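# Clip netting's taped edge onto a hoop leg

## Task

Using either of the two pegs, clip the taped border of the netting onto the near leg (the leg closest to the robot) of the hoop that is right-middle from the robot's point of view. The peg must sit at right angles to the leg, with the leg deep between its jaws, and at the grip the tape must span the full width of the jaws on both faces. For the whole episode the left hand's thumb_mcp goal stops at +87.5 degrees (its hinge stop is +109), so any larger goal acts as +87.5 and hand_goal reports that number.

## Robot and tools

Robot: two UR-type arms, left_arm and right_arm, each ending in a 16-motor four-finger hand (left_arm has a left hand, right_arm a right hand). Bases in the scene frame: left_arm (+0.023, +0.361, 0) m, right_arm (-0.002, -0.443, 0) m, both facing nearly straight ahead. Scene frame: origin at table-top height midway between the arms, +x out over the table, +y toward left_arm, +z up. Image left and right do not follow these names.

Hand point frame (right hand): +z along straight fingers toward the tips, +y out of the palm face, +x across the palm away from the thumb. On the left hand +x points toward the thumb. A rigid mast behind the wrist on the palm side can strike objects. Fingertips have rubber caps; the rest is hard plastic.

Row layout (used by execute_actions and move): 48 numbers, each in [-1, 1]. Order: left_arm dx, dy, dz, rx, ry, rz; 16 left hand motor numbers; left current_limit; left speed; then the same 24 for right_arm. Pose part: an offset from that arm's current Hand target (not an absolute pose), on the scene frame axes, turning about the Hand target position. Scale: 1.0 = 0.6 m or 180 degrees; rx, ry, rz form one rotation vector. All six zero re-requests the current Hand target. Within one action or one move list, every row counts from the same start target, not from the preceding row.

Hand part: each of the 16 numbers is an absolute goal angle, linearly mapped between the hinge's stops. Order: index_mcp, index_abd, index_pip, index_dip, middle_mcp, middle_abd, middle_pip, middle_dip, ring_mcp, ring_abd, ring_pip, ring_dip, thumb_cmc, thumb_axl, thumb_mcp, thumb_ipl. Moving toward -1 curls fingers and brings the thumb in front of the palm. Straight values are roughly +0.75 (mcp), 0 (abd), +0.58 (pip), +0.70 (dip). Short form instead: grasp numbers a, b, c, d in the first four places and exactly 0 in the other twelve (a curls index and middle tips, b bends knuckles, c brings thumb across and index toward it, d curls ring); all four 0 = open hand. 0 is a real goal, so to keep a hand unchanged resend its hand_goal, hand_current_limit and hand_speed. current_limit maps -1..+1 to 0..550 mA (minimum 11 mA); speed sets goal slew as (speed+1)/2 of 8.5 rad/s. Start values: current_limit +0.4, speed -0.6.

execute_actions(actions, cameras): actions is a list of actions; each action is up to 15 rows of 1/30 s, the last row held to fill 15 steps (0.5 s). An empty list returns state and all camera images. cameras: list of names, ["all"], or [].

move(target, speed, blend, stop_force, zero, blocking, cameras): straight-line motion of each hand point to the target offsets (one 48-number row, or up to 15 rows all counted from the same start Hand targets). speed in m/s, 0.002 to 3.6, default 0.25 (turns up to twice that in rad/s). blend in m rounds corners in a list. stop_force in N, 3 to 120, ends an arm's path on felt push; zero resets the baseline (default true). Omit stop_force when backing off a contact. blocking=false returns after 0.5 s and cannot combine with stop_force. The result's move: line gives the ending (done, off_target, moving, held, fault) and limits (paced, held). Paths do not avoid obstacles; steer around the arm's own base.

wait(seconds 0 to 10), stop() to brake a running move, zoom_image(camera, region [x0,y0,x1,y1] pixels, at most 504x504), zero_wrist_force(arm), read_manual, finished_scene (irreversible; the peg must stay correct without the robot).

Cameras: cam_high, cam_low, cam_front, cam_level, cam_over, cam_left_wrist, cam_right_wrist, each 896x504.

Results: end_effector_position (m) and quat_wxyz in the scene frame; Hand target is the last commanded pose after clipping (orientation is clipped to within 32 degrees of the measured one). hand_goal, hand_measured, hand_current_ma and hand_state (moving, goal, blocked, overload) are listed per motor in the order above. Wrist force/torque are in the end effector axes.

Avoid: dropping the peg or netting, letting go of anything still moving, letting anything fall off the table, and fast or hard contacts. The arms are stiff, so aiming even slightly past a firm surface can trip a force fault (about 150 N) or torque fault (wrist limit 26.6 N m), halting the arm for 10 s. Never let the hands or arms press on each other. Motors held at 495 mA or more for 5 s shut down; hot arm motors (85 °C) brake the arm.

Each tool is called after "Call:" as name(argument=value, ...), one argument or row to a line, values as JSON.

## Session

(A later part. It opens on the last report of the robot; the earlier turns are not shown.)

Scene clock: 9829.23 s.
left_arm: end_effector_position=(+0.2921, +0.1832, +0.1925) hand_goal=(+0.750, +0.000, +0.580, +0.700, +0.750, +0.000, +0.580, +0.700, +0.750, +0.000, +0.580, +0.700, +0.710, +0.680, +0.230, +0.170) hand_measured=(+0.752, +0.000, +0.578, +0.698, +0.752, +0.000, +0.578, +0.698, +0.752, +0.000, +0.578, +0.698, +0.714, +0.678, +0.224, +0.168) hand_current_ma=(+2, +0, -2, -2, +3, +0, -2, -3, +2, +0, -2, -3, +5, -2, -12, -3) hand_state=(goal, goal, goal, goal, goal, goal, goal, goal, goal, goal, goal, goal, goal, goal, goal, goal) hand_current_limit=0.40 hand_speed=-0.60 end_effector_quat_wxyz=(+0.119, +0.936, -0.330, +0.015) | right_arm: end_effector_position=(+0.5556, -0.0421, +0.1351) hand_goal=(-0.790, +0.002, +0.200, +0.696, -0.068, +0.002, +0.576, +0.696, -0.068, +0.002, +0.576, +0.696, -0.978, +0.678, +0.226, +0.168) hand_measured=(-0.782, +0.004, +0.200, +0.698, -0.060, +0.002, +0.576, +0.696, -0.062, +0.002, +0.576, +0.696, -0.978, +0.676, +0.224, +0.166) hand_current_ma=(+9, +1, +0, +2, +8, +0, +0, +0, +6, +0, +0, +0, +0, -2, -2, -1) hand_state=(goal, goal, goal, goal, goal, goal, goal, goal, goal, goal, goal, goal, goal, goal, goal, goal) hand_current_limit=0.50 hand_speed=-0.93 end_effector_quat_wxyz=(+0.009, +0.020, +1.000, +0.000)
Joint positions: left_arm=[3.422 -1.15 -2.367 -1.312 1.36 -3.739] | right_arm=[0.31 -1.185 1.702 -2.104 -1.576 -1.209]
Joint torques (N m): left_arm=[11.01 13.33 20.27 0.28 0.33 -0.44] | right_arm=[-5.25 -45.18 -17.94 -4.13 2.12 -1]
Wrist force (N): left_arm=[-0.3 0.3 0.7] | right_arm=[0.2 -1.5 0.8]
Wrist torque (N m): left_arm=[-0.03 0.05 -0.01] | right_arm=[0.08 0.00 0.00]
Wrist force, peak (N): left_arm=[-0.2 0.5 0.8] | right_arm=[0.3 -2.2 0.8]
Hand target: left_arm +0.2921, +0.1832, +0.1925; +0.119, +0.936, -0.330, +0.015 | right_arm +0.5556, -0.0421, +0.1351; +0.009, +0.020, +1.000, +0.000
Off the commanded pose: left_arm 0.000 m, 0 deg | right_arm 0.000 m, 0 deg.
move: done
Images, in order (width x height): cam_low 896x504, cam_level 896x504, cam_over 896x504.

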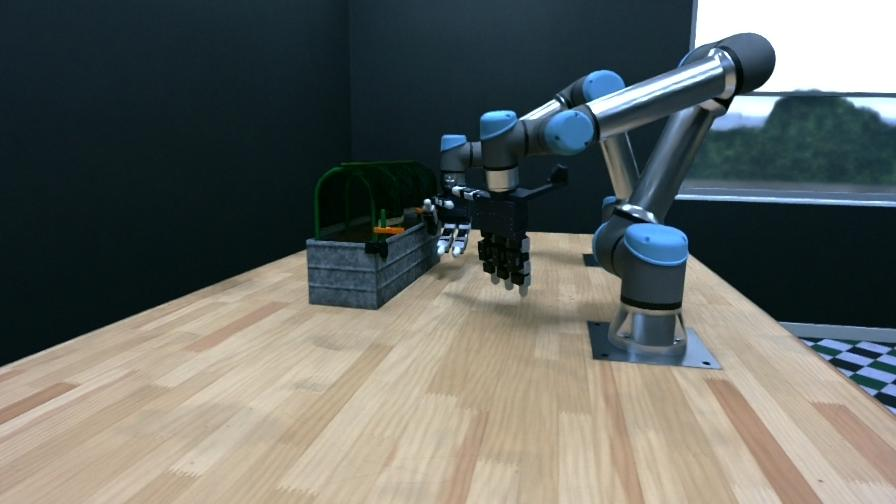

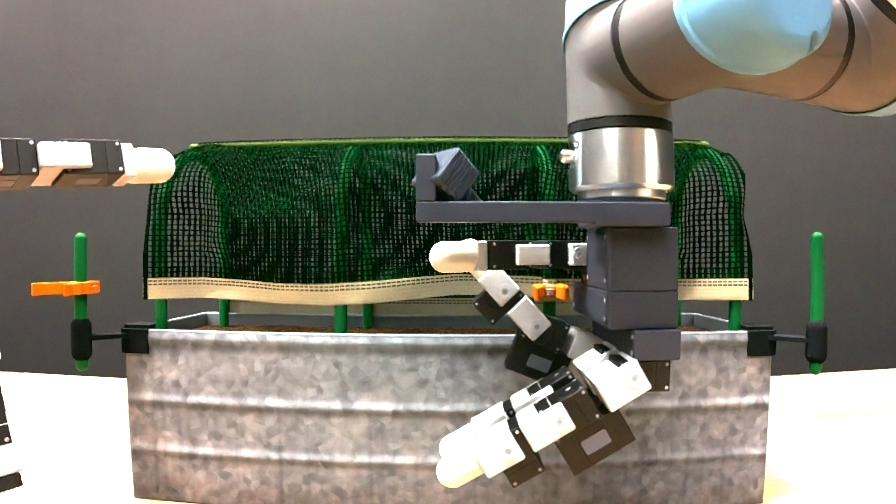

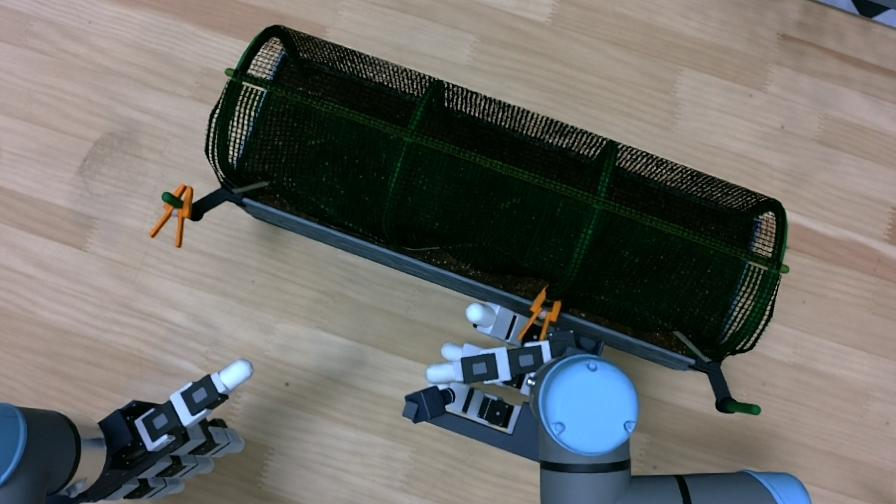

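Call:
move(
  target=[
    [0,0,0,0,0,0,0.75,0,0.58,0.7,0.75,0,0.58,0.7,0.75,0,0.58,0.7,0.71,0.68,0.23,0.17,0.4,-0.6,-0.0317,-0.001,0,0,0,0,-0.79,0.001,0.2,0.696,-0.068,0.002,0.576,0.696,-0.068,0.002,0.576,0.696,-0.978,0.678,0.226,0.168,0.5,-0.93],
    [0,0,0,0,0,0,0.75,0,0.58,0.7,0.75,0,0.58,0.7,0.75,0,0.58,0.7,0.71,0.68,0.23,0.17,0.4,-0.6,-0.0317,0.005,0,0,0,0,-0.79,0.001,0.2,0.696,-0.068,0.002,0.576,0.696,-0.068,0.002,0.576,0.696,-0.978,0.678,0.226,0.168,0.5,-0.93],
  ],
  speed=0.015,
)

Call:
move(
  target=[
    [0,0,0,0,0,0,0.75,0,0.58,0.7,0.75,0,0.58,0.7,0.75,0,0.58,0.7,0.71,0.68,0.23,0.17,0.4,-0.6,0,0,0,0,0,0,-0.8,0.001,-0.2,0.696,-0.068,0.002,0.576,0.696,-0.068,0.002,0.576,0.696,-0.978,0.678,0.226,0.168,0.6,-0.92],
  ],
  speed=0.02,
  cameras=["cam_over","cam_level"],
)

Call:
zoom_image(
  camera="cam_over",
  region=[500, 270, 600, 360],
)

Call:
zoom_image(
  camera="cam_level",
  region=[500, 262, 600, 332],
)

Scene clock: 9851.83 s.
left_arm: end_effector_position=(+0.2921, +0.1832, +0.1925) hand_goal=(+0.750, +0.000, +0.580, +0.700, +0.750, +0.000, +0.580, +0.700, +0.750, +0.000, +0.580, +0.700, +0.710, +0.680, +0.230, +0.170) hand_measured=(+0.752, +0.000, +0.578, +0.698, +0.752, +0.000, +0.578, +0.698, +0.752, +0.000, +0.578, +0.698, +0.714, +0.678, +0.224, +0.168) hand_current_ma=(+2, +0, -2, -2, +3, +0, -2, -3, +2, +0, -2, -3, +5, -2, -12, -3) hand_state=(goal, goal, goal, goal, goal, goal, goal, goal, goal, goal, goal, goal, goal, goal, goal, goal) hand_current_limit=0.40 hand_speed=-0.60 end_effector_quat_wxyz=(+0.119, +0.936, -0.330, +0.015) | right_arm: end_effector_position=(+0.5365, -0.0389, +0.1351) hand_goal=(-0.790, +0.002, +0.200, +0.696, -0.068, +0.002, +0.576, +0.696, -0.068, +0.002, +0.576, +0.696, -0.978, +0.678, +0.226, +0.168) hand_measured=(-0.782, +0.004, +0.200, +0.698, -0.060, +0.002, +0.576, +0.696, -0.062, +0.002, +0.576, +0.696, -0.978, +0.676, +0.224, +0.166) hand_current_ma=(+9, +1, +0, +2, +8, +0, +0, +0, +6, +0, +0, +0, +0, -2, -2, -1) hand_state=(goal, goal, goal, goal, goal, goal, goal, goal, goal, goal, goal, goal, goal, goal, goal, goal) hand_current_limit=0.50 hand_speed=-0.93 end_effector_quat_wxyz=(+0.009, +0.020, +1.000, +0.000)
Joint positions: left_arm=[3.422 -1.15 -2.367 -1.312 1.36 -3.739] | right_arm=[0.325 -1.216 1.747 -2.118 -1.576 -1.194]
Joint torques (N m): left_arm=[10.8 12.95 19.88 0.28 0.14 -0.6] | right_arm=[-6.4 -37.9 -22.1 -0.98 -1.21 -0.31]
Wrist force (N): left_arm=[0.0 0.3 0.6] | right_arm=[0.2 -1.9 0.9]
Wrist torque (N m): left_arm=[-0.02 0.01 0.01] | right_arm=[0.03 0.01 -0.23]
Wrist force, peak (N): left_arm=[-0.1 0.4 0.9] | right_arm=[0.4 -2.3 0.8]
Hand target: left_arm +0.2921, +0.1832, +0.1925; +0.119, +0.936, -0.330, +0.015 | right_arm +0.5365, -0.0391, +0.1351; +0.009, +0.020, +1.000, +0.000
Off the commanded pose: left_arm 0.000 m, 0 deg | right_arm 0.000 m, 0 deg.
move: done

Scene clock: 9853.50 s.
left_arm: end_effector_position=(+0.2921, +0.1832, +0.1925) hand_goal=(+0.750, +0.000, +0.580, +0.700, +0.750, +0.000, +0.580, +0.700, +0.750, +0.000, +0.580, +0.700, +0.710, +0.680, +0.230, +0.170) hand_measured=(+0.752, +0.000, +0.578, +0.698, +0.752, +0.000, +0.578, +0.698, +0.752, +0.000, +0.578, +0.698, +0.714, +0.678, +0.224, +0.168) hand_current_ma=(+2, +0, -2, -2, +3, +0, -2, -3, +2, +0, -2, -3, +5, -2, -12, -3) hand_state=(goal, goal, goal, goal, goal, goal, goal, goal, goal, goal, goal, goal, goal, goal, goal, goal) hand_current_limit=0.40 hand_speed=-0.60 end_effector_quat_wxyz=(+0.119, +0.936, -0.330, +0.015) | right_arm: end_effector_position=(+0.5365, -0.0391, +0.1351) hand_goal=(-0.800, +0.002, -0.200, +0.696, -0.068, +0.002, +0.576, +0.696, -0.068, +0.002, +0.576, +0.696, -0.978, +0.678, +0.226, +0.168) hand_measured=(-0.782, +0.004, -0.190, +0.698, -0.060, +0.002, +0.576, +0.696, -0.062, +0.002, +0.576, +0.696, -0.978, +0.676, +0.224, +0.166) hand_current_ma=(+27, +1, +9, +2, +8, +0, +0, +0, +6, +0, +0, +0, +0, -2, -2, -1) hand_state=(goal, goal, goal, goal, goal, goal, goal, goal, goal, goal, goal, goal, goal, goal, goal, goal) hand_current_limit=0.60 hand_speed=-0.92 end_effector_quat_wxyz=(+0.009, +0.020, +1.000, +0.000)
Joint positions: left_arm=[3.422 -1.15 -2.367 -1.312 1.36 -3.739] | right_arm=[0.325 -1.216 1.747 -2.118 -1.576 -1.194]
Joint torques (N m): left_arm=[11.42 12.85 20.18 0.34 0.22 -0.56] | right_arm=[-9.61 -49.33 -11.47 -4.16 -0.59 -1.3]
Wrist force (N): left_arm=[-0.2 0.2 0.5] | right_arm=[0.2 -1.6 0.8]
Wrist torque (N m): left_arm=[-0.02 0.04 -0.01] | right_arm=[0.04 0.02 -0.24]
Wrist force, peak (N): left_arm=[-0.2 0.2 0.9] | right_arm=[0.5 -2.3 0.9]
Hand target: left_arm +0.2921, +0.1832, +0.1925; +0.119, +0.936, -0.330, +0.015 | right_arm +0.5365, -0.0391, +0.1351; +0.009, +0.020, +1.000, +0.000
Off the commanded pose: left_arm 0.000 m, 0 deg | right_arm 0.000 m, 0 deg.
move: done
Images, in order (width x height): cam_level 896x504, cam_over 896x504.

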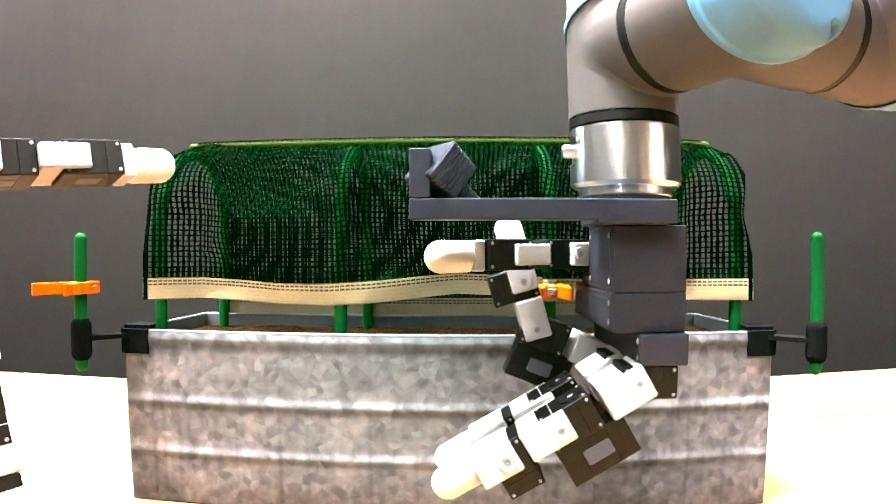

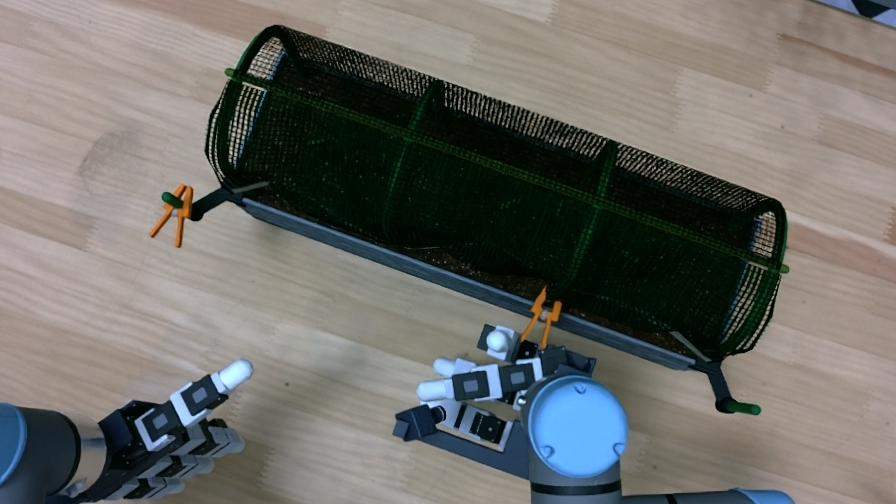

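Scaled by 5.040.

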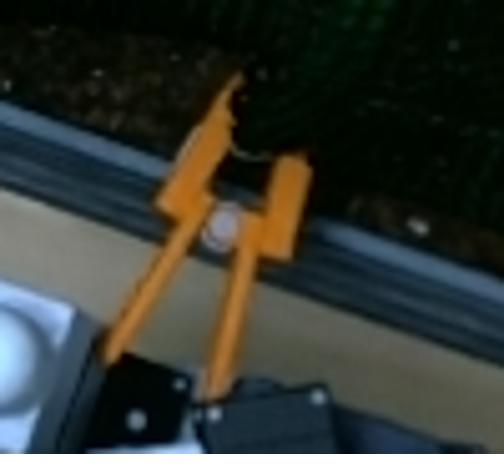

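Scaled by 5.040.

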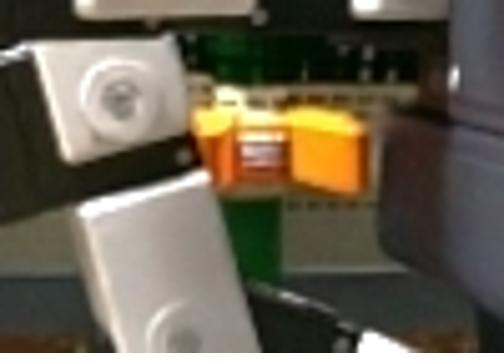

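Call:
move(
  target=[
    [0,0,0,0,0,0,0.75,0,0.58,0.7,0.75,0,0.58,0.7,0.75,0,0.58,0.7,0.71,0.68,0.23,0.17,0.4,-0.6,0,0,0,0,0,0,-0.84,0.001,-0.4,0.696,-0.068,0.002,0.576,0.696,-0.068,0.002,0.576,0.696,-0.978,0.678,0.226,0.168,0.7,-0.94],
  ],
  speed=0.02,
  cameras=["cam_over","cam_level"],
)

Call:
zoom_image(
  camera="cam_over",
  region=[500, 270, 600, 360],
)

Call:
zoom_image(
  camera="cam_level",
  region=[500, 262, 600, 332],
)

Scene clock: 9877.40 s.
left_arm: end_effector_position=(+0.2921, +0.1832, +0.1925) hand_goal=(+0.750, +0.000, +0.580, +0.700, +0.750, +0.000, +0.580, +0.700, +0.750, +0.000, +0.580, +0.700, +0.710, +0.680, +0.230, +0.170) hand_measured=(+0.752, +0.000, +0.578, +0.698, +0.752, +0.000, +0.578, +0.698, +0.752, +0.000, +0.578, +0.698, +0.714, +0.678, +0.224, +0.168) hand_current_ma=(+2, +0, -2, -2, +3, +0, -2, -3, +2, +0, -2, -3, +5, -2, -12, -3) hand_state=(goal, goal, goal, goal, goal, goal, goal, goal, goal, goal, goal, goal, goal, goal, goal, goal) hand_current_limit=0.40 hand_speed=-0.60 end_effector_quat_wxyz=(+0.119, +0.936, -0.330, +0.015) | right_arm: end_effector_position=(+0.5365, -0.0391, +0.1351) hand_goal=(-0.840, +0.002, -0.400, +0.696, -0.068, +0.002, +0.576, +0.696, -0.068, +0.002, +0.576, +0.696, -0.978, +0.678, +0.226, +0.168) hand_measured=(-0.796, -0.004, -0.326, +0.698, -0.060, +0.002, +0.576, +0.696, -0.062, +0.002, +0.576, +0.696, -0.978, +0.676, +0.224, +0.166) hand_current_ma=(+91, -4, +182, +2, +8, +0, +0, +0, +6, +0, +0, +0, +0, -2, -2, -1) hand_state=(blocked, goal, blocked, goal, goal, goal, goal, goal, goal, goal, goal, goal, goal, goal, goal, goal) hand_current_limit=0.70 hand_speed=-0.94 end_effector_quat_wxyz=(+0.009, +0.020, +1.000, +0.000)
Joint positions: left_arm=[3.422 -1.15 -2.367 -1.312 1.36 -3.739] | right_arm=[0.325 -1.216 1.747 -2.118 -1.576 -1.194]
Joint torques (N m): left_arm=[11.45 12.72 20.83 0.33 0.1 -0.66] | right_arm=[-10.38 -48.63 -13.68 -3.73 1.24 -1.37]
Wrist force (N): left_arm=[-0.1 0.2 0.7] | right_arm=[0.2 -0.9 0.9]
Wrist torque (N m): left_arm=[-0.04 0.03 0.00] | right_arm=[0.08 0.02 -0.24]
Wrist force, peak (N): left_arm=[-0.3 0.1 0.8] | right_arm=[0.6 -1.7 1.0]
Hand target: left_arm +0.2921, +0.1832, +0.1925; +0.119, +0.936, -0.330, +0.015 | right_arm +0.5365, -0.0391, +0.1351; +0.009, +0.020, +1.000, +0.000
Off the commanded pose: left_arm 0.000 m, 0 deg | right_arm 0.000 m, 0 deg.
move: done
Images, in order (width x height): cam_level 896x504, cam_over 896x504.

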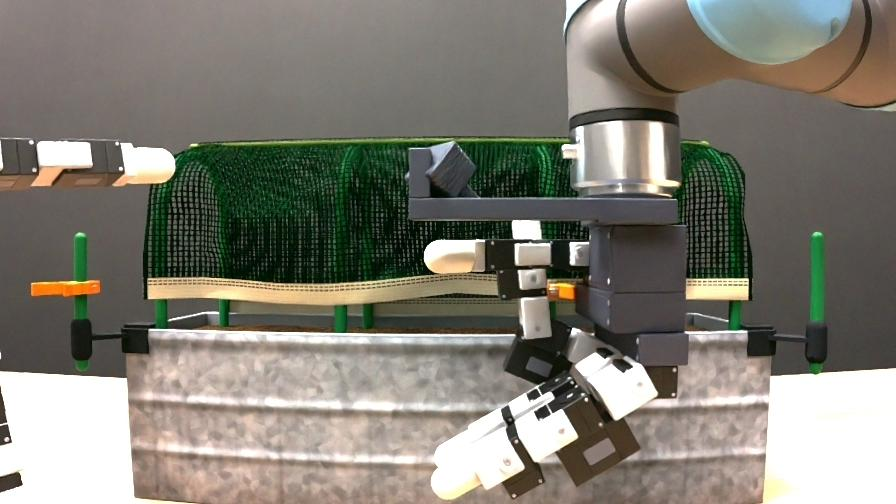

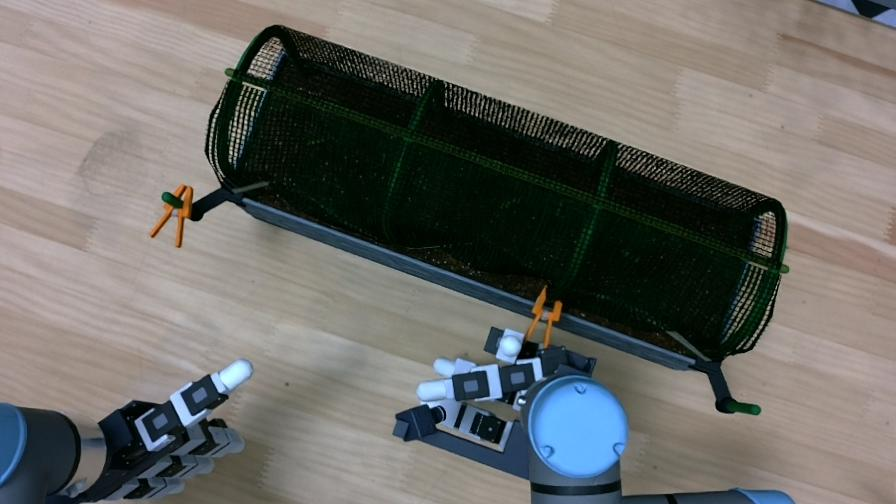

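Scaled by 5.040.

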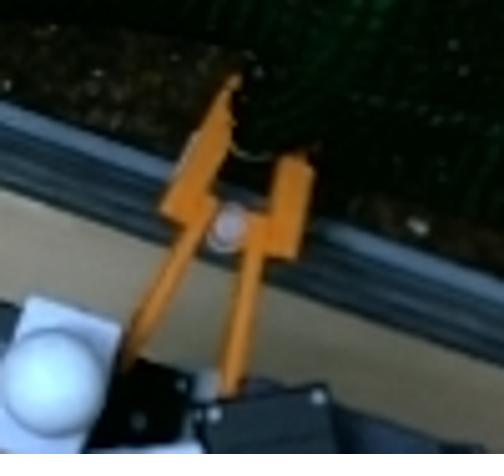

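Scaled by 5.040.

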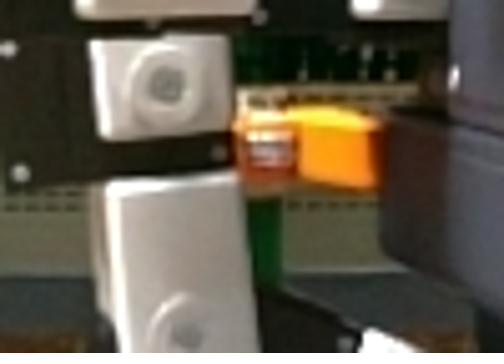

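Call:
move(
  target=[
    [0,0,0,0,0,0,0.75,0,0.58,0.7,0.75,0,0.58,0.7,0.75,0,0.58,0.7,0.71,0.68,0.23,0.17,0.4,-0.6,0.005,-0.0002,0,0,0,0,-0.84,0.001,-0.4,0.696,-0.068,0.002,0.576,0.696,-0.068,0.002,0.576,0.696,-0.978,0.678,0.226,0.168,0.7,-0.94],
  ],
  speed=0.01,
)

Call:
move(
  target=[
    [0,0,0,0,0,0,0.75,0,0.58,0.7,0.75,0,0.58,0.7,0.75,0,0.58,0.7,0.71,0.68,0.23,0.17,0.4,-0.6,0,0,0,0,0,0,-1.0,0.001,-0.9,0.696,-0.068,0.002,0.576,0.696,-0.068,0.002,0.576,0.696,-0.978,0.678,0.226,0.168,0.79,-0.94],
  ],
  speed=0.02,
  cameras=["cam_over","cam_level"],
)

Call:
zoom_image(
  camera="cam_over",
  region=[500, 270, 600, 360],
)

Call:
zoom_image(
  camera="cam_level",
  region=[500, 262, 600, 332],
)

Scene clock: 9900.43 s.
left_arm: end_effector_position=(+0.2921, +0.1832, +0.1925) hand_goal=(+0.750, +0.000, +0.580, +0.700, +0.750, +0.000, +0.580, +0.700, +0.750, +0.000, +0.580, +0.700, +0.710, +0.680, +0.230, +0.170) hand_measured=(+0.752, +0.000, +0.578, +0.698, +0.752, +0.000, +0.578, +0.698, +0.752, +0.000, +0.578, +0.698, +0.714, +0.678, +0.224, +0.168) hand_current_ma=(+2, +0, -2, -2, +3, +0, -2, -3, +2, +0, -2, -3, +5, -2, -12, -3) hand_state=(goal, goal, goal, goal, goal, goal, goal, goal, goal, goal, goal, goal, goal, goal, goal, goal) hand_current_limit=0.40 hand_speed=-0.60 end_effector_quat_wxyz=(+0.119, +0.936, -0.330, +0.015) | right_arm: end_effector_position=(+0.5396, -0.0392, +0.1351) hand_goal=(-0.840, +0.002, -0.400, +0.696, -0.068, +0.002, +0.576, +0.696, -0.068, +0.002, +0.576, +0.696, -0.978, +0.678, +0.226, +0.168) hand_measured=(-0.792, -0.004, -0.334, +0.698, -0.060, +0.002, +0.576, +0.696, -0.062, +0.002, +0.576, +0.696, -0.980, +0.676, +0.224, +0.166) hand_current_ma=(+105, -4, +157, +2, +8, +0, +0, +0, +6, +0, +0, +0, +0, -2, -2, -1) hand_state=(blocked, goal, blocked, goal, goal, goal, goal, goal, goal, goal, goal, goal, goal, goal, goal, goal) hand_current_limit=0.70 hand_speed=-0.94 end_effector_quat_wxyz=(+0.009, +0.020, +1.000, +0.000)
Joint positions: left_arm=[3.422 -1.15 -2.367 -1.312 1.36 -3.739] | right_arm=[0.323 -1.211 1.739 -2.116 -1.576 -1.196]
Joint torques (N m): left_arm=[11.52 13.06 21.07 0.39 0.14 -0.83] | right_arm=[-7.35 -37.41 -25.76 -1.08 2.03 -1.56]
Wrist force (N): left_arm=[-0.3 0.2 0.7] | right_arm=[2.5 -1.2 1.0]
Wrist torque (N m): left_arm=[-0.04 0.06 -0.01] | right_arm=[0.05 -0.14 0.08]
Wrist force, peak (N): left_arm=[-0.4 0.1 0.8] | right_arm=[2.6 -1.2 1.0]
Hand target: left_arm +0.2921, +0.1832, +0.1925; +0.119, +0.936, -0.330, +0.015 | right_arm +0.5395, -0.0392, +0.1351; +0.009, +0.020, +1.000, +0.000
Off the commanded pose: left_arm 0.000 m, 0 deg | right_arm 0.000 m, 0 deg.
move: done

Scene clock: 9900.97 s.
left_arm: end_effector_position=(+0.2921, +0.1832, +0.1925) hand_goal=(+0.750, +0.000, +0.580, +0.700, +0.750, +0.000, +0.580, +0.700, +0.750, +0.000, +0.580, +0.700, +0.710, +0.680, +0.230, +0.170) hand_measured=(+0.752, +0.000, +0.578, +0.698, +0.752, +0.000, +0.578, +0.698, +0.752, +0.000, +0.578, +0.698, +0.714, +0.678, +0.224, +0.168) hand_current_ma=(+2, +0, -2, -2, +3, +0, -2, -3, +2, +0, -2, -3, +5, -2, -12, -3) hand_state=(goal, goal, goal, goal, goal, goal, goal, goal, goal, goal, goal, goal, goal, goal, goal, goal) hand_current_limit=0.40 hand_speed=-0.60 end_effector_quat_wxyz=(+0.119, +0.936, -0.330, +0.015) | right_arm: end_effector_position=(+0.5396, -0.0392, +0.1351) hand_goal=(-1.000, +0.002, -0.900, +0.696, -0.068, +0.002, +0.576, +0.696, -0.068, +0.002, +0.576, +0.696, -0.978, +0.678, +0.226, +0.168) hand_measured=(-0.792, +0.000, -0.350, +0.706, -0.060, +0.002, +0.576, +0.696, -0.062, +0.002, +0.576, +0.696, -0.980, +0.676, +0.224, +0.166) hand_current_ma=(+492, -1, +490, +9, +8, +0, +0, +0, +6, +0, +0, +0, +0, -2, -2, -1) hand_state=(blocked, goal, blocked, goal, goal, goal, goal, goal, goal, goal, goal, goal, goal, goal, goal, goal) hand_current_limit=0.79 hand_speed=-0.94 end_effector_quat_wxyz=(+0.009, +0.020, +1.000, +0.000)
Joint positions: left_arm=[3.422 -1.15 -2.367 -1.312 1.36 -3.739] | right_arm=[0.323 -1.211 1.739 -2.116 -1.576 -1.196]
Joint torques (N m): left_arm=[10.91 12.59 20.65 0.37 0.22 -0.67] | right_arm=[-2.52 -47.98 -15.75 -3.37 1.66 0.54]
Wrist force (N): left_arm=[-0.2 0.2 0.6] | right_arm=[2.7 -1.1 1.0]
Wrist torque (N m): left_arm=[-0.03 0.04 0.00] | right_arm=[0.04 -0.17 0.09]
Wrist force, peak (N): left_arm=[-0.3 0.3 0.8] | right_arm=[2.8 -0.7 1.2]
Hand target: left_arm +0.2921, +0.1832, +0.1925; +0.119, +0.936, -0.330, +0.015 | right_arm +0.5395, -0.0392, +0.1351; +0.009, +0.020, +1.000, +0.000
Off the commanded pose: left_arm 0.000 m, 0 deg | right_arm 0.000 m, 0 deg.
move: done
Images, in order (width x height): cam_level 896x504, cam_over 896x504.

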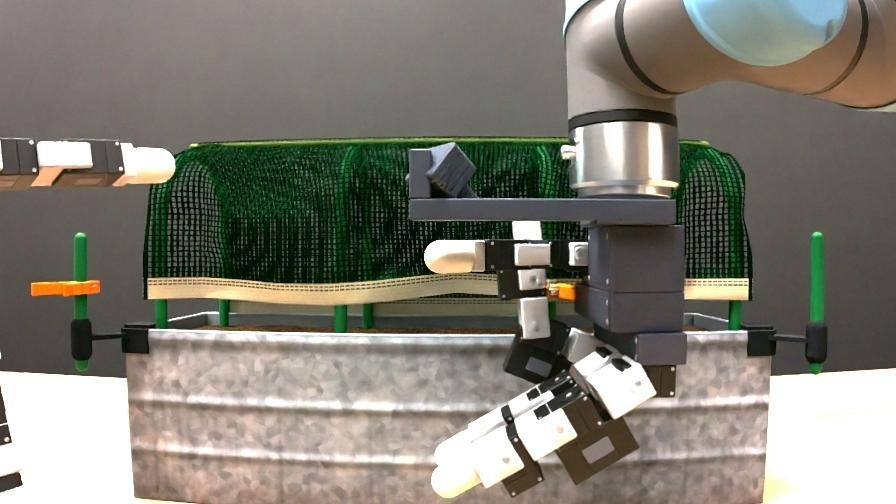

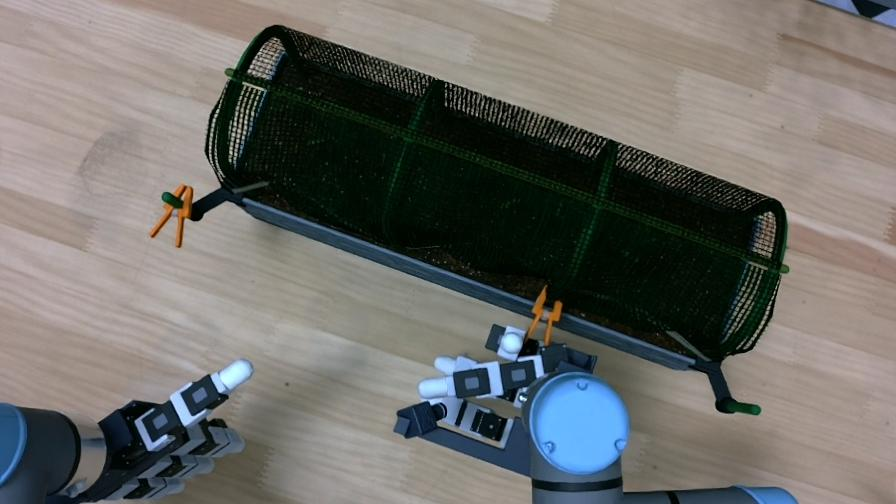

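Scaled by 5.040.

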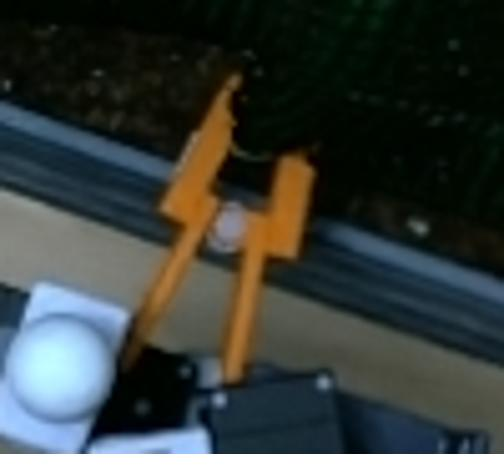

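Scaled by 5.040.

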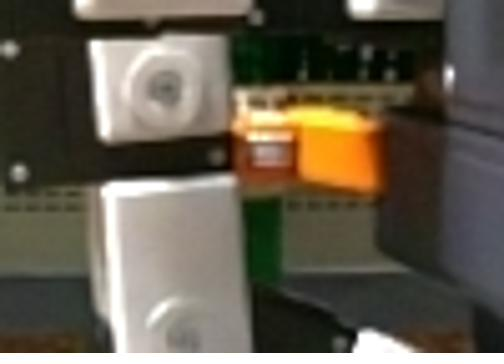

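Call:
move(
  target=[
    [0,0,0,0,0,0,0.75,0,0.58,0.7,0.75,0,0.58,0.7,0.75,0,0.58,0.7,0.71,0.68,0.23,0.17,0.4,-0.6,0,0,0,0,0,0,-1.0,0.001,-0.7,0.696,-0.068,0.002,0.576,0.696,-0.068,0.002,0.576,0.696,-0.978,0.678,0.226,0.168,0.79,-0.95],
    [0,0,0,0,0,0,0.75,0,0.58,0.7,0.75,0,0.58,0.7,0.75,0,0.58,0.7,0.71,0.68,0.23,0.17,0.4,-0.6,0,0,0,0,0,0,-0.9,0.001,-0.6,0.696,-0.068,0.002,0.576,0.696,-0.068,0.002,0.576,0.696,-0.978,0.678,0.226,0.168,0.78,-0.96],
    [0,0,0,0,0,0,0.75,0,0.58,0.7,0.75,0,0.58,0.7,0.75,0,0.58,0.7,0.71,0.68,0.23,0.17,0.4,-0.6,0,0,0,0,0,0,-0.83,0.001,-0.45,0.696,-0.068,0.002,0.576,0.696,-0.068,0.002,0.576,0.696,-0.978,0.678,0.226,0.168,0.72,-0.96],
    [0,0,0,0,0,0,0.75,0,0.58,0.7,0.75,0,0.58,0.7,0.75,0,0.58,0.7,0.71,0.68,0.23,0.17,0.4,-0.6,0,0,0,0,0,0,-0.81,0.001,-0.35,0.696,-0.068,0.002,0.576,0.696,-0.068,0.002,0.576,0.696,-0.978,0.678,0.226,0.168,0.6,-0.96],
  ],
  speed=0.02,
)

Call:
move(
  target=[
    [0,0,0,0,0,0,0.75,0,0.58,0.7,0.75,0,0.58,0.7,0.75,0,0.58,0.7,0.71,0.68,0.23,0.17,0.4,-0.6,0,0,0,0,0,0,-0.81,0.001,-0.2,0.696,-0.068,0.002,0.576,0.696,-0.068,0.002,0.576,0.696,-0.978,0.678,0.226,0.168,0.5,-0.96],
    [0,0,0,0,0,0,0.75,0,0.58,0.7,0.75,0,0.58,0.7,0.75,0,0.58,0.7,0.71,0.68,0.23,0.17,0.4,-0.6,0,0,0,0,0,0,-0.79,0.001,0.2,0.696,-0.068,0.002,0.576,0.696,-0.068,0.002,0.576,0.696,-0.978,0.678,0.226,0.168,0.5,-0.93],
    [0,0,0,0,0,0,0.75,0,0.58,0.7,0.75,0,0.58,0.7,0.75,0,0.58,0.7,0.71,0.68,0.23,0.17,0.4,-0.6,0,-0.004,0,0,0,0,-0.79,0.001,0.2,0.696,-0.068,0.002,0.576,0.696,-0.068,0.002,0.576,0.696,-0.978,0.678,0.226,0.168,0.5,-0.93],
    [0,0,0,0,0,0,0.75,0,0.58,0.7,0.75,0,0.58,0.7,0.75,0,0.58,0.7,0.71,0.68,0.23,0.17,0.4,-0.6,-0.04,-0.003,0,0,0,0,-0.3,0.001,0.4,0.696,-0.068,0.002,0.576,0.696,-0.068,0.002,0.576,0.696,-0.978,0.678,0.226,0.168,0.5,-0.9],
  ],
  speed=[0.01,0.01,0.01,0.03],
  cameras=["cam_over","cam_level","cam_low"],
)

Call:
zoom_image(
  camera="cam_over",
  region=[500, 270, 600, 360],
)

Call:
zoom_image(
  camera="cam_low",
  region=[395, 190, 455, 235],
)

Call:
zoom_image(
  camera="cam_level",
  region=[500, 262, 600, 332],
)

Scene clock: 10015.13 s.
left_arm: end_effector_position=(+0.2921, +0.1832, +0.1925) hand_goal=(+0.750, +0.000, +0.580, +0.700, +0.750, +0.000, +0.580, +0.700, +0.750, +0.000, +0.580, +0.700, +0.710, +0.680, +0.230, +0.170) hand_measured=(+0.752, +0.000, +0.578, +0.698, +0.752, +0.000, +0.578, +0.698, +0.752, +0.000, +0.578, +0.698, +0.714, +0.678, +0.224, +0.168) hand_current_ma=(+2, +0, -2, -2, +3, +0, -2, -3, +2, +0, -2, -3, +5, -2, -12, -3) hand_state=(goal, goal, goal, goal, goal, goal, goal, goal, goal, goal, goal, goal, goal, goal, goal, goal) hand_current_limit=0.40 hand_speed=-0.60 end_effector_quat_wxyz=(+0.119, +0.936, -0.330, +0.015) | right_arm: end_effector_position=(+0.5395, -0.0392, +0.1351) hand_goal=(-0.810, +0.002, -0.350, +0.696, -0.068, +0.002, +0.576, +0.696, -0.068, +0.002, +0.576, +0.696, -0.978, +0.678, +0.226, +0.168) hand_measured=(-0.776, +0.000, -0.362, +0.706, -0.060, +0.002, +0.576, +0.696, -0.062, +0.002, +0.576, +0.696, -0.980, +0.676, +0.224, +0.166) hand_current_ma=(+67, -1, +35, +9, +8, +0, +0, +0, +6, +0, +0, +0, +0, -2, -2, -1) hand_state=(blocked, goal, moving, goal, goal, goal, goal, goal, goal, goal, goal, goal, goal, goal, goal, goal) hand_current_limit=0.60 hand_speed=-0.96 end_effector_quat_wxyz=(+0.009, +0.020, +1.000, +0.000)
Joint positions: left_arm=[3.422 -1.15 -2.367 -1.312 1.36 -3.739] | right_arm=[0.323 -1.211 1.739 -2.116 -1.576 -1.196]
Joint torques (N m): left_arm=[11.7 13.04 20.52 0.41 0.26 -0.7] | right_arm=[9.05 -49.08 -14.2 -4.35 1.13 1.31]
Wrist force (N): left_arm=[-0.2 0.1 0.7] | right_arm=[0.7 -1.0 0.9]
Wrist torque (N m): left_arm=[-0.05 0.04 0.00] | right_arm=[0.06 -0.04 0.00]
Wrist force, peak (N): left_arm=[-0.3 0.2 0.8] | right_arm=[2.8 -0.9 1.3]
Hand target: left_arm +0.2921, +0.1832, +0.1925; +0.119, +0.936, -0.330, +0.015 | right_arm +0.5395, -0.0392, +0.1351; +0.009, +0.020, +1.000, +0.000
Off the commanded pose: left_arm 0.000 m, 0 deg | right_arm 0.000 m, 0 deg.
move: done

Scene clock: 10021.83 s.
left_arm: end_effector_position=(+0.2921, +0.1832, +0.1925) hand_goal=(+0.750, +0.000, +0.580, +0.700, +0.750, +0.000, +0.580, +0.700, +0.750, +0.000, +0.580, +0.700, +0.710, +0.680, +0.230, +0.170) hand_measured=(+0.752, +0.000, +0.578, +0.698, +0.752, +0.000, +0.578, +0.698, +0.752, +0.000, +0.578, +0.698, +0.714, +0.678, +0.224, +0.168) hand_current_ma=(+2, +0, -2, -2, +3, +0, -2, -3, +2, +0, -2, -3, +5, -2, -12, -3) hand_state=(goal, goal, goal, goal, goal, goal, goal, goal, goal, goal, goal, goal, goal, goal, goal, goal) hand_current_limit=0.40 hand_speed=-0.60 end_effector_quat_wxyz=(+0.119, +0.936, -0.330, +0.015) | right_arm: end_effector_position=(+0.5155, -0.0410, +0.1351) hand_goal=(-0.300, +0.002, +0.400, +0.696, -0.068, +0.002, +0.576, +0.696, -0.068, +0.002, +0.576, +0.696, -0.978, +0.678, +0.226, +0.168) hand_measured=(-0.294, +0.000, +0.400, +0.698, -0.060, +0.002, +0.576, +0.696, -0.062, +0.002, +0.576, +0.696, -0.980, +0.676, +0.224, +0.166) hand_current_ma=(+6, -1, +0, +2, +8, +0, +0, +0, +6, +0, +0, +0, +0, -2, -2, -1) hand_state=(goal, goal, goal, goal, goal, goal, goal, goal, goal, goal, goal, goal, goal, goal, goal, goal) hand_current_limit=0.50 hand_speed=-0.90 end_effector_quat_wxyz=(+0.009, +0.020, +1.000, +0.000)
Joint positions: left_arm=[3.422 -1.15 -2.367 -1.312 1.36 -3.739] | right_arm=[0.334 -1.256 1.803 -2.135 -1.576 -1.185]
Joint torques (N m): left_arm=[11.45 13.12 20.82 0.36 0.23 -0.77] | right_arm=[-8.41 -26.09 -33.61 -0.67 -0.37 -1.63]
Wrist force (N): left_arm=[-0.3 0.2 0.7] | right_arm=[0.1 -2.3 0.8]
Wrist torque (N m): left_arm=[-0.04 0.05 -0.01] | right_arm=[-0.01 0.04 -0.25]
Wrist force, peak (N): left_arm=[-0.2 0.2 0.8] | right_arm=[0.7 -2.4 0.6]
Hand target: left_arm +0.2921, +0.1832, +0.1925; +0.119, +0.936, -0.330, +0.015 | right_arm +0.5155, -0.0410, +0.1351; +0.009, +0.020, +1.000, +0.000
Off the commanded pose: left_arm 0.000 m, 0 deg | right_arm 0.000 m, 0 deg.
move: done
Images, in order (width x height): cam_low 896x504, cam_level 896x504, cam_over 896x504.

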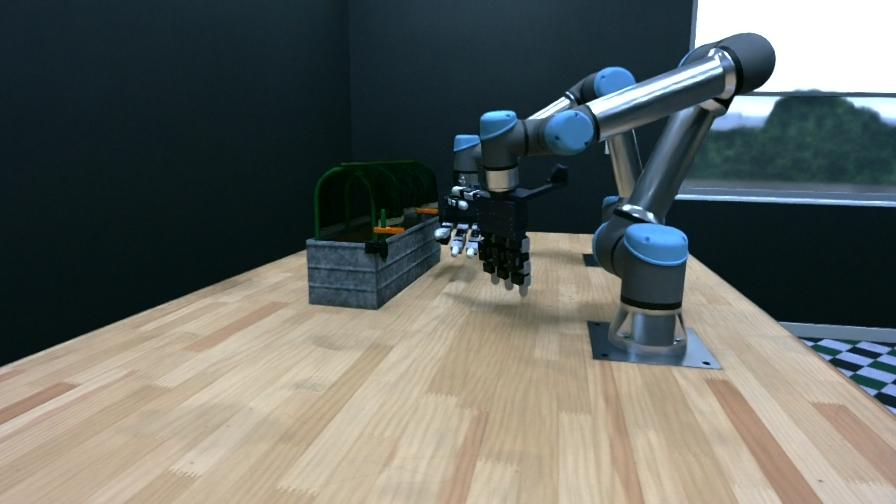

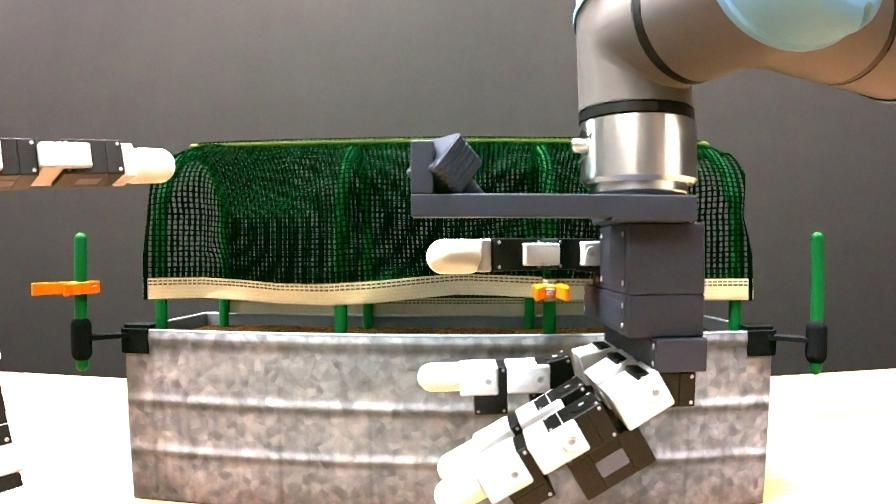

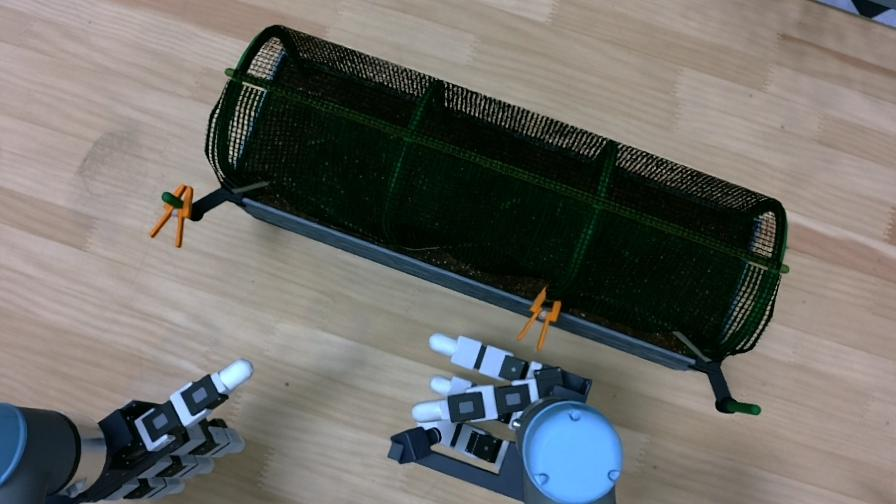

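Scaled by 5.040.

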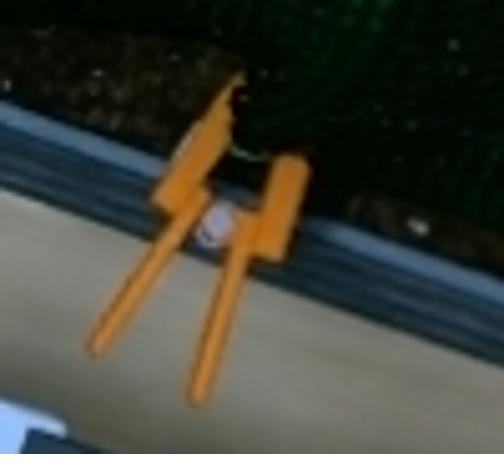

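Scaled by 8.400.

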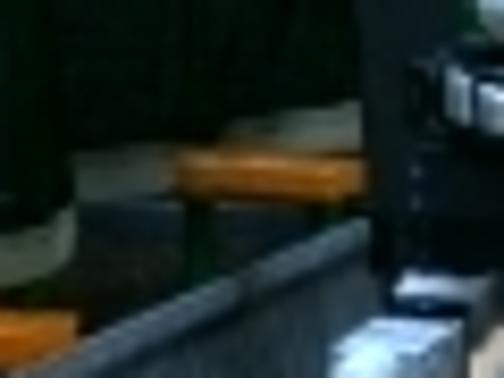

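Scaled by 5.040.

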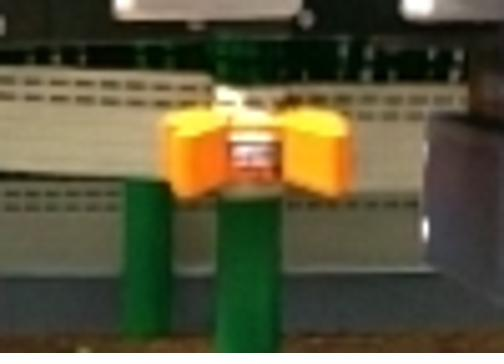

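Call:
move(
  target=[
    [0,0,0,0,0,0,0.75,0,0.58,0.7,0.75,0,0.58,0.7,0.75,0,0.58,0.7,0.71,0.68,0.23,0.17,0.4,-0.6,-0.05,-0.005,0,0,0,0,-0.3,0.001,0.4,0.696,-0.068,0.002,0.576,0.696,-0.068,0.002,0.576,0.696,-0.978,0.678,0.226,0.168,0.5,-0.8],
    [0,0,0,0,0,0,0.75,0,0.58,0.7,0.75,0,0.58,0.7,0.75,0,0.58,0.7,0.71,0.68,0.23,0.17,0.4,-0.6,-0.05,0.0717,0.1082,0,0,0,0.7,0.001,0.576,0.696,0.7,0.002,0.576,0.696,0.7,0.002,0.576,0.696,-0.978,0.678,0.226,0.168,0.5,-0.8],
  ],
  speed=[0.06,0.08],
)

Call:
wait(
  seconds=1,
  cameras=["cam_over","cam_level","cam_low"],
)

Call:
zoom_image(
  camera="cam_low",
  region=[395, 190, 455, 235],
)

Call:
zoom_image(
  camera="cam_over",
  region=[500, 270, 600, 360],
)

Call:
zoom_image(
  camera="cam_level",
  region=[500, 262, 600, 332],
)

Scene clock: 10096.17 s.
left_arm: end_effector_position=(+0.2921, +0.1832, +0.1925) hand_goal=(+0.750, +0.000, +0.580, +0.700, +0.750, +0.000, +0.580, +0.700, +0.750, +0.000, +0.580, +0.700, +0.710, +0.680, +0.230, +0.170) hand_measured=(+0.752, +0.000, +0.578, +0.698, +0.752, +0.000, +0.578, +0.698, +0.752, +0.000, +0.578, +0.698, +0.714, +0.678, +0.224, +0.168) hand_current_ma=(+2, +0, -2, -2, +3, +0, -2, -3, +2, +0, -2, -3, +5, -2, -12, -3) hand_state=(goal, goal, goal, goal, goal, goal, goal, goal, goal, goal, goal, goal, goal, goal, goal, goal) hand_current_limit=0.40 hand_speed=-0.60 end_effector_quat_wxyz=(+0.119, +0.936, -0.330, +0.015) | right_arm: end_effector_position=(+0.4855, +0.0020, +0.2000) hand_goal=(+0.700, +0.002, +0.576, +0.696, +0.700, +0.002, +0.576, +0.696, +0.700, +0.002, +0.576, +0.696, -0.978, +0.678, +0.226, +0.168) hand_measured=(+0.696, +0.000, +0.576, +0.698, +0.696, +0.002, +0.576, +0.696, +0.696, +0.002, +0.576, +0.696, -0.980, +0.676, +0.224, +0.166) hand_current_ma=(-2, -1, +0, +2, -3, +0, +0, +0, -2, +0, +0, +0, +0, -2, -2, -1) hand_state=(goal, goal, goal, goal, goal, goal, goal, goal, goal, goal, goal, goal, goal, goal, goal, goal) hand_current_limit=0.50 hand_speed=-0.80 end_effector_quat_wxyz=(+0.009, +0.020, +1.000, +0.000)
Joint positions: left_arm=[3.422 -1.15 -2.367 -1.312 1.36 -3.739] | right_arm=[0.424 -1.324 1.709 -1.971 -1.578 -1.094]
Joint torques (N m): left_arm=[11.29 12.68 21.07 0.41 0.26 -0.88] | right_arm=[-11.09 -26.15 -20.86 -0.97 1.36 -1.59]
Wrist force (N): left_arm=[-0.3 0.3 0.8] | right_arm=[0.5 -1.7 0.6]
Wrist torque (N m): left_arm=[-0.02 0.06 -0.01] | right_arm=[-0.11 -0.04 -0.17]
Wrist force, peak (N): left_arm=[-0.2 0.3 0.9] | right_arm=[0.4 -2.3 1.8]
Hand target: left_arm +0.2921, +0.1832, +0.1925; +0.119, +0.936, -0.330, +0.015 | right_arm +0.4855, +0.0020, +0.2000; +0.009, +0.020, +1.000, +0.000
Off the commanded pose: left_arm 0.000 m, 0 deg | right_arm 0.000 m, 0 deg.
move: done

Scene clock: 10097.17 s.
left_arm: end_effector_position=(+0.2921, +0.1832, +0.1925) hand_goal=(+0.750, +0.000, +0.580, +0.700, +0.750, +0.000, +0.580, +0.700, +0.750, +0.000, +0.580, +0.700, +0.710, +0.680, +0.230, +0.170) hand_measured=(+0.752, +0.000, +0.578, +0.698, +0.752, +0.000, +0.578, +0.698, +0.752, +0.000, +0.578, +0.698, +0.714, +0.678, +0.224, +0.168) hand_current_ma=(+2, +0, -2, -2, +3, +0, -2, -3, +2, +0, -2, -3, +5, -2, -12, -3) hand_state=(goal, goal, goal, goal, goal, goal, goal, goal, goal, goal, goal, goal, goal, goal, goal, goal) hand_current_limit=0.40 hand_speed=-0.60 end_effector_quat_wxyz=(+0.119, +0.936, -0.330, +0.015) | right_arm: end_effector_position=(+0.4855, +0.0020, +0.2000) hand_goal=(+0.700, +0.002, +0.576, +0.696, +0.700, +0.002, +0.576, +0.696, +0.700, +0.002, +0.576, +0.696, -0.978, +0.678, +0.226, +0.168) hand_measured=(+0.696, +0.000, +0.576, +0.698, +0.696, +0.002, +0.576, +0.696, +0.696, +0.002, +0.576, +0.696, -0.980, +0.676, +0.224, +0.166) hand_current_ma=(-2, -1, +0, +2, -3, +0, +0, +0, -2, +0, +0, +0, +0, -2, -2, -1) hand_state=(goal, goal, goal, goal, goal, goal, goal, goal, goal, goal, goal, goal, goal, goal, goal, goal) hand_current_limit=0.50 hand_speed=-0.80 end_effector_quat_wxyz=(+0.009, +0.020, +1.000, +0.000)
Joint positions: left_arm=[3.422 -1.15 -2.367 -1.312 1.36 -3.739] | right_arm=[0.424 -1.324 1.709 -1.971 -1.578 -1.094]
Joint torques (N m): left_arm=[10.99 12.83 21.09 0.4 0.21 -0.95] | right_arm=[-9.06 -26.64 -22.16 -0.98 1.78 -1.8]
Wrist force (N): left_arm=[-0.2 0.2 0.5] | right_arm=[0.4 -1.5 0.7]
Wrist torque (N m): left_arm=[-0.03 0.04 0.00] | right_arm=[-0.08 -0.02 -0.18]
Wrist force, peak (N): left_arm=[-0.3 0.3 0.7] | right_arm=[0.5 -2.0 0.4]
Hand target: left_arm +0.2921, +0.1832, +0.1925; +0.119, +0.936, -0.330, +0.015 | right_arm +0.4855, +0.0020, +0.2000; +0.009, +0.020, +1.000, +0.000
Off the commanded pose: left_arm 0.000 m, 0 deg | right_arm 0.000 m, 0 deg.
wait: 1.00 s; at rest by 0.17 s
Images, in order (width x height): cam_low 896x504, cam_level 896x504, cam_over 896x504.

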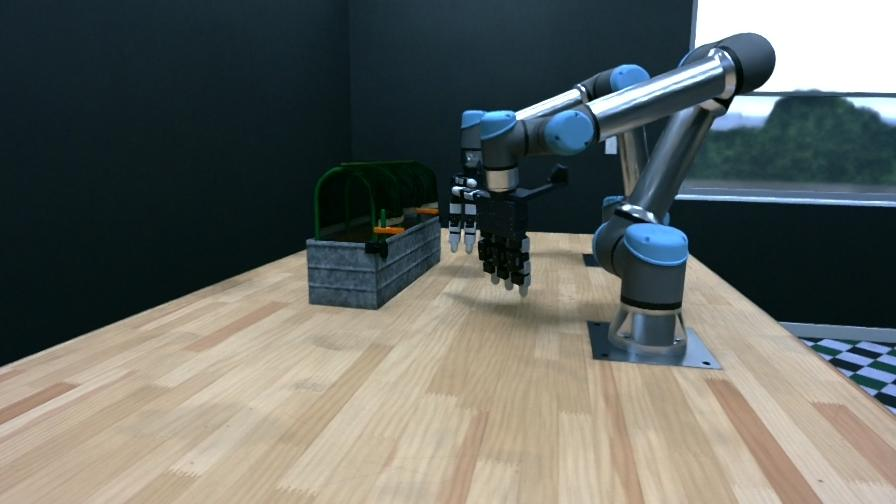

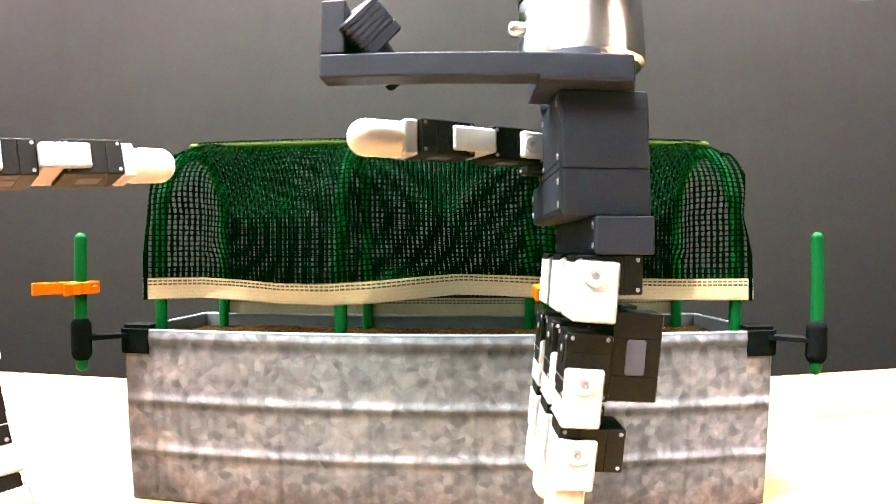

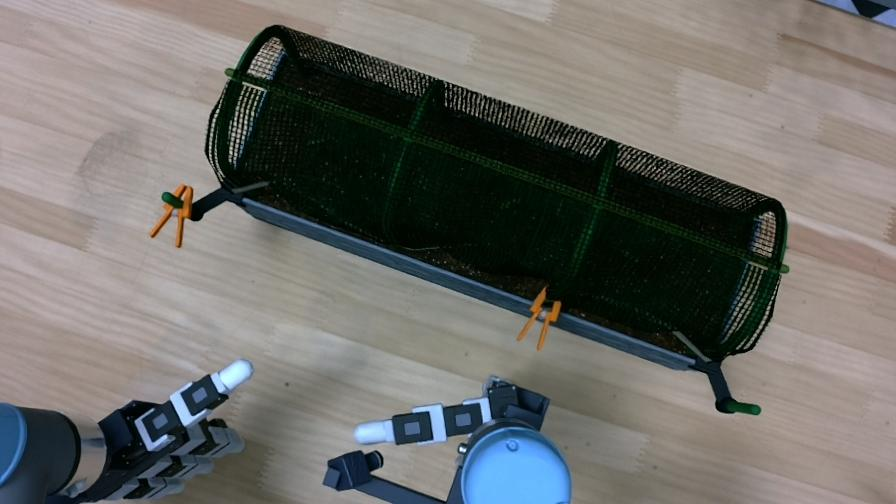

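Scaled by 8.400.

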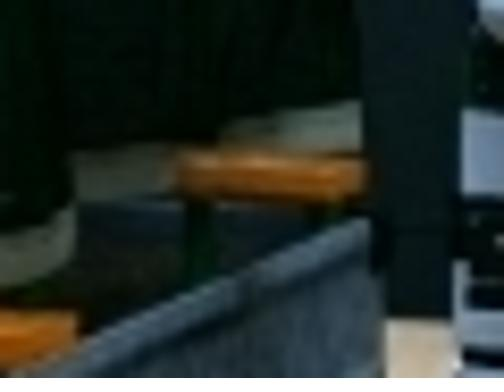

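Scaled by 5.040.

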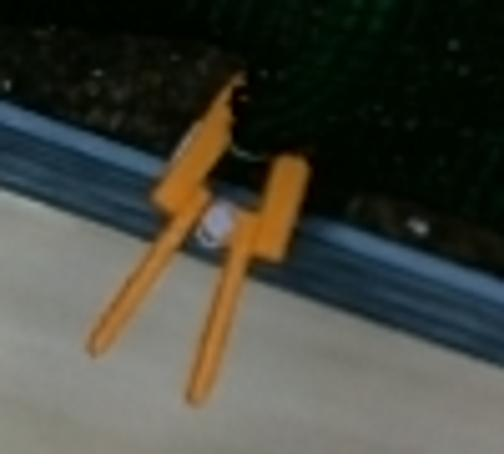

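Scaled by 5.040.

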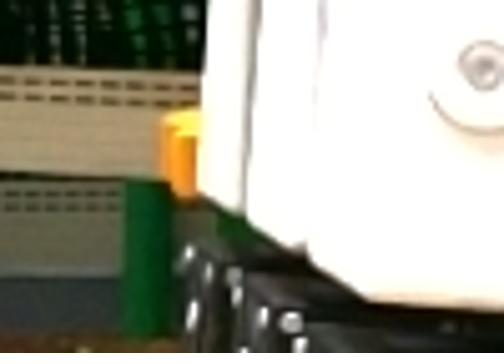

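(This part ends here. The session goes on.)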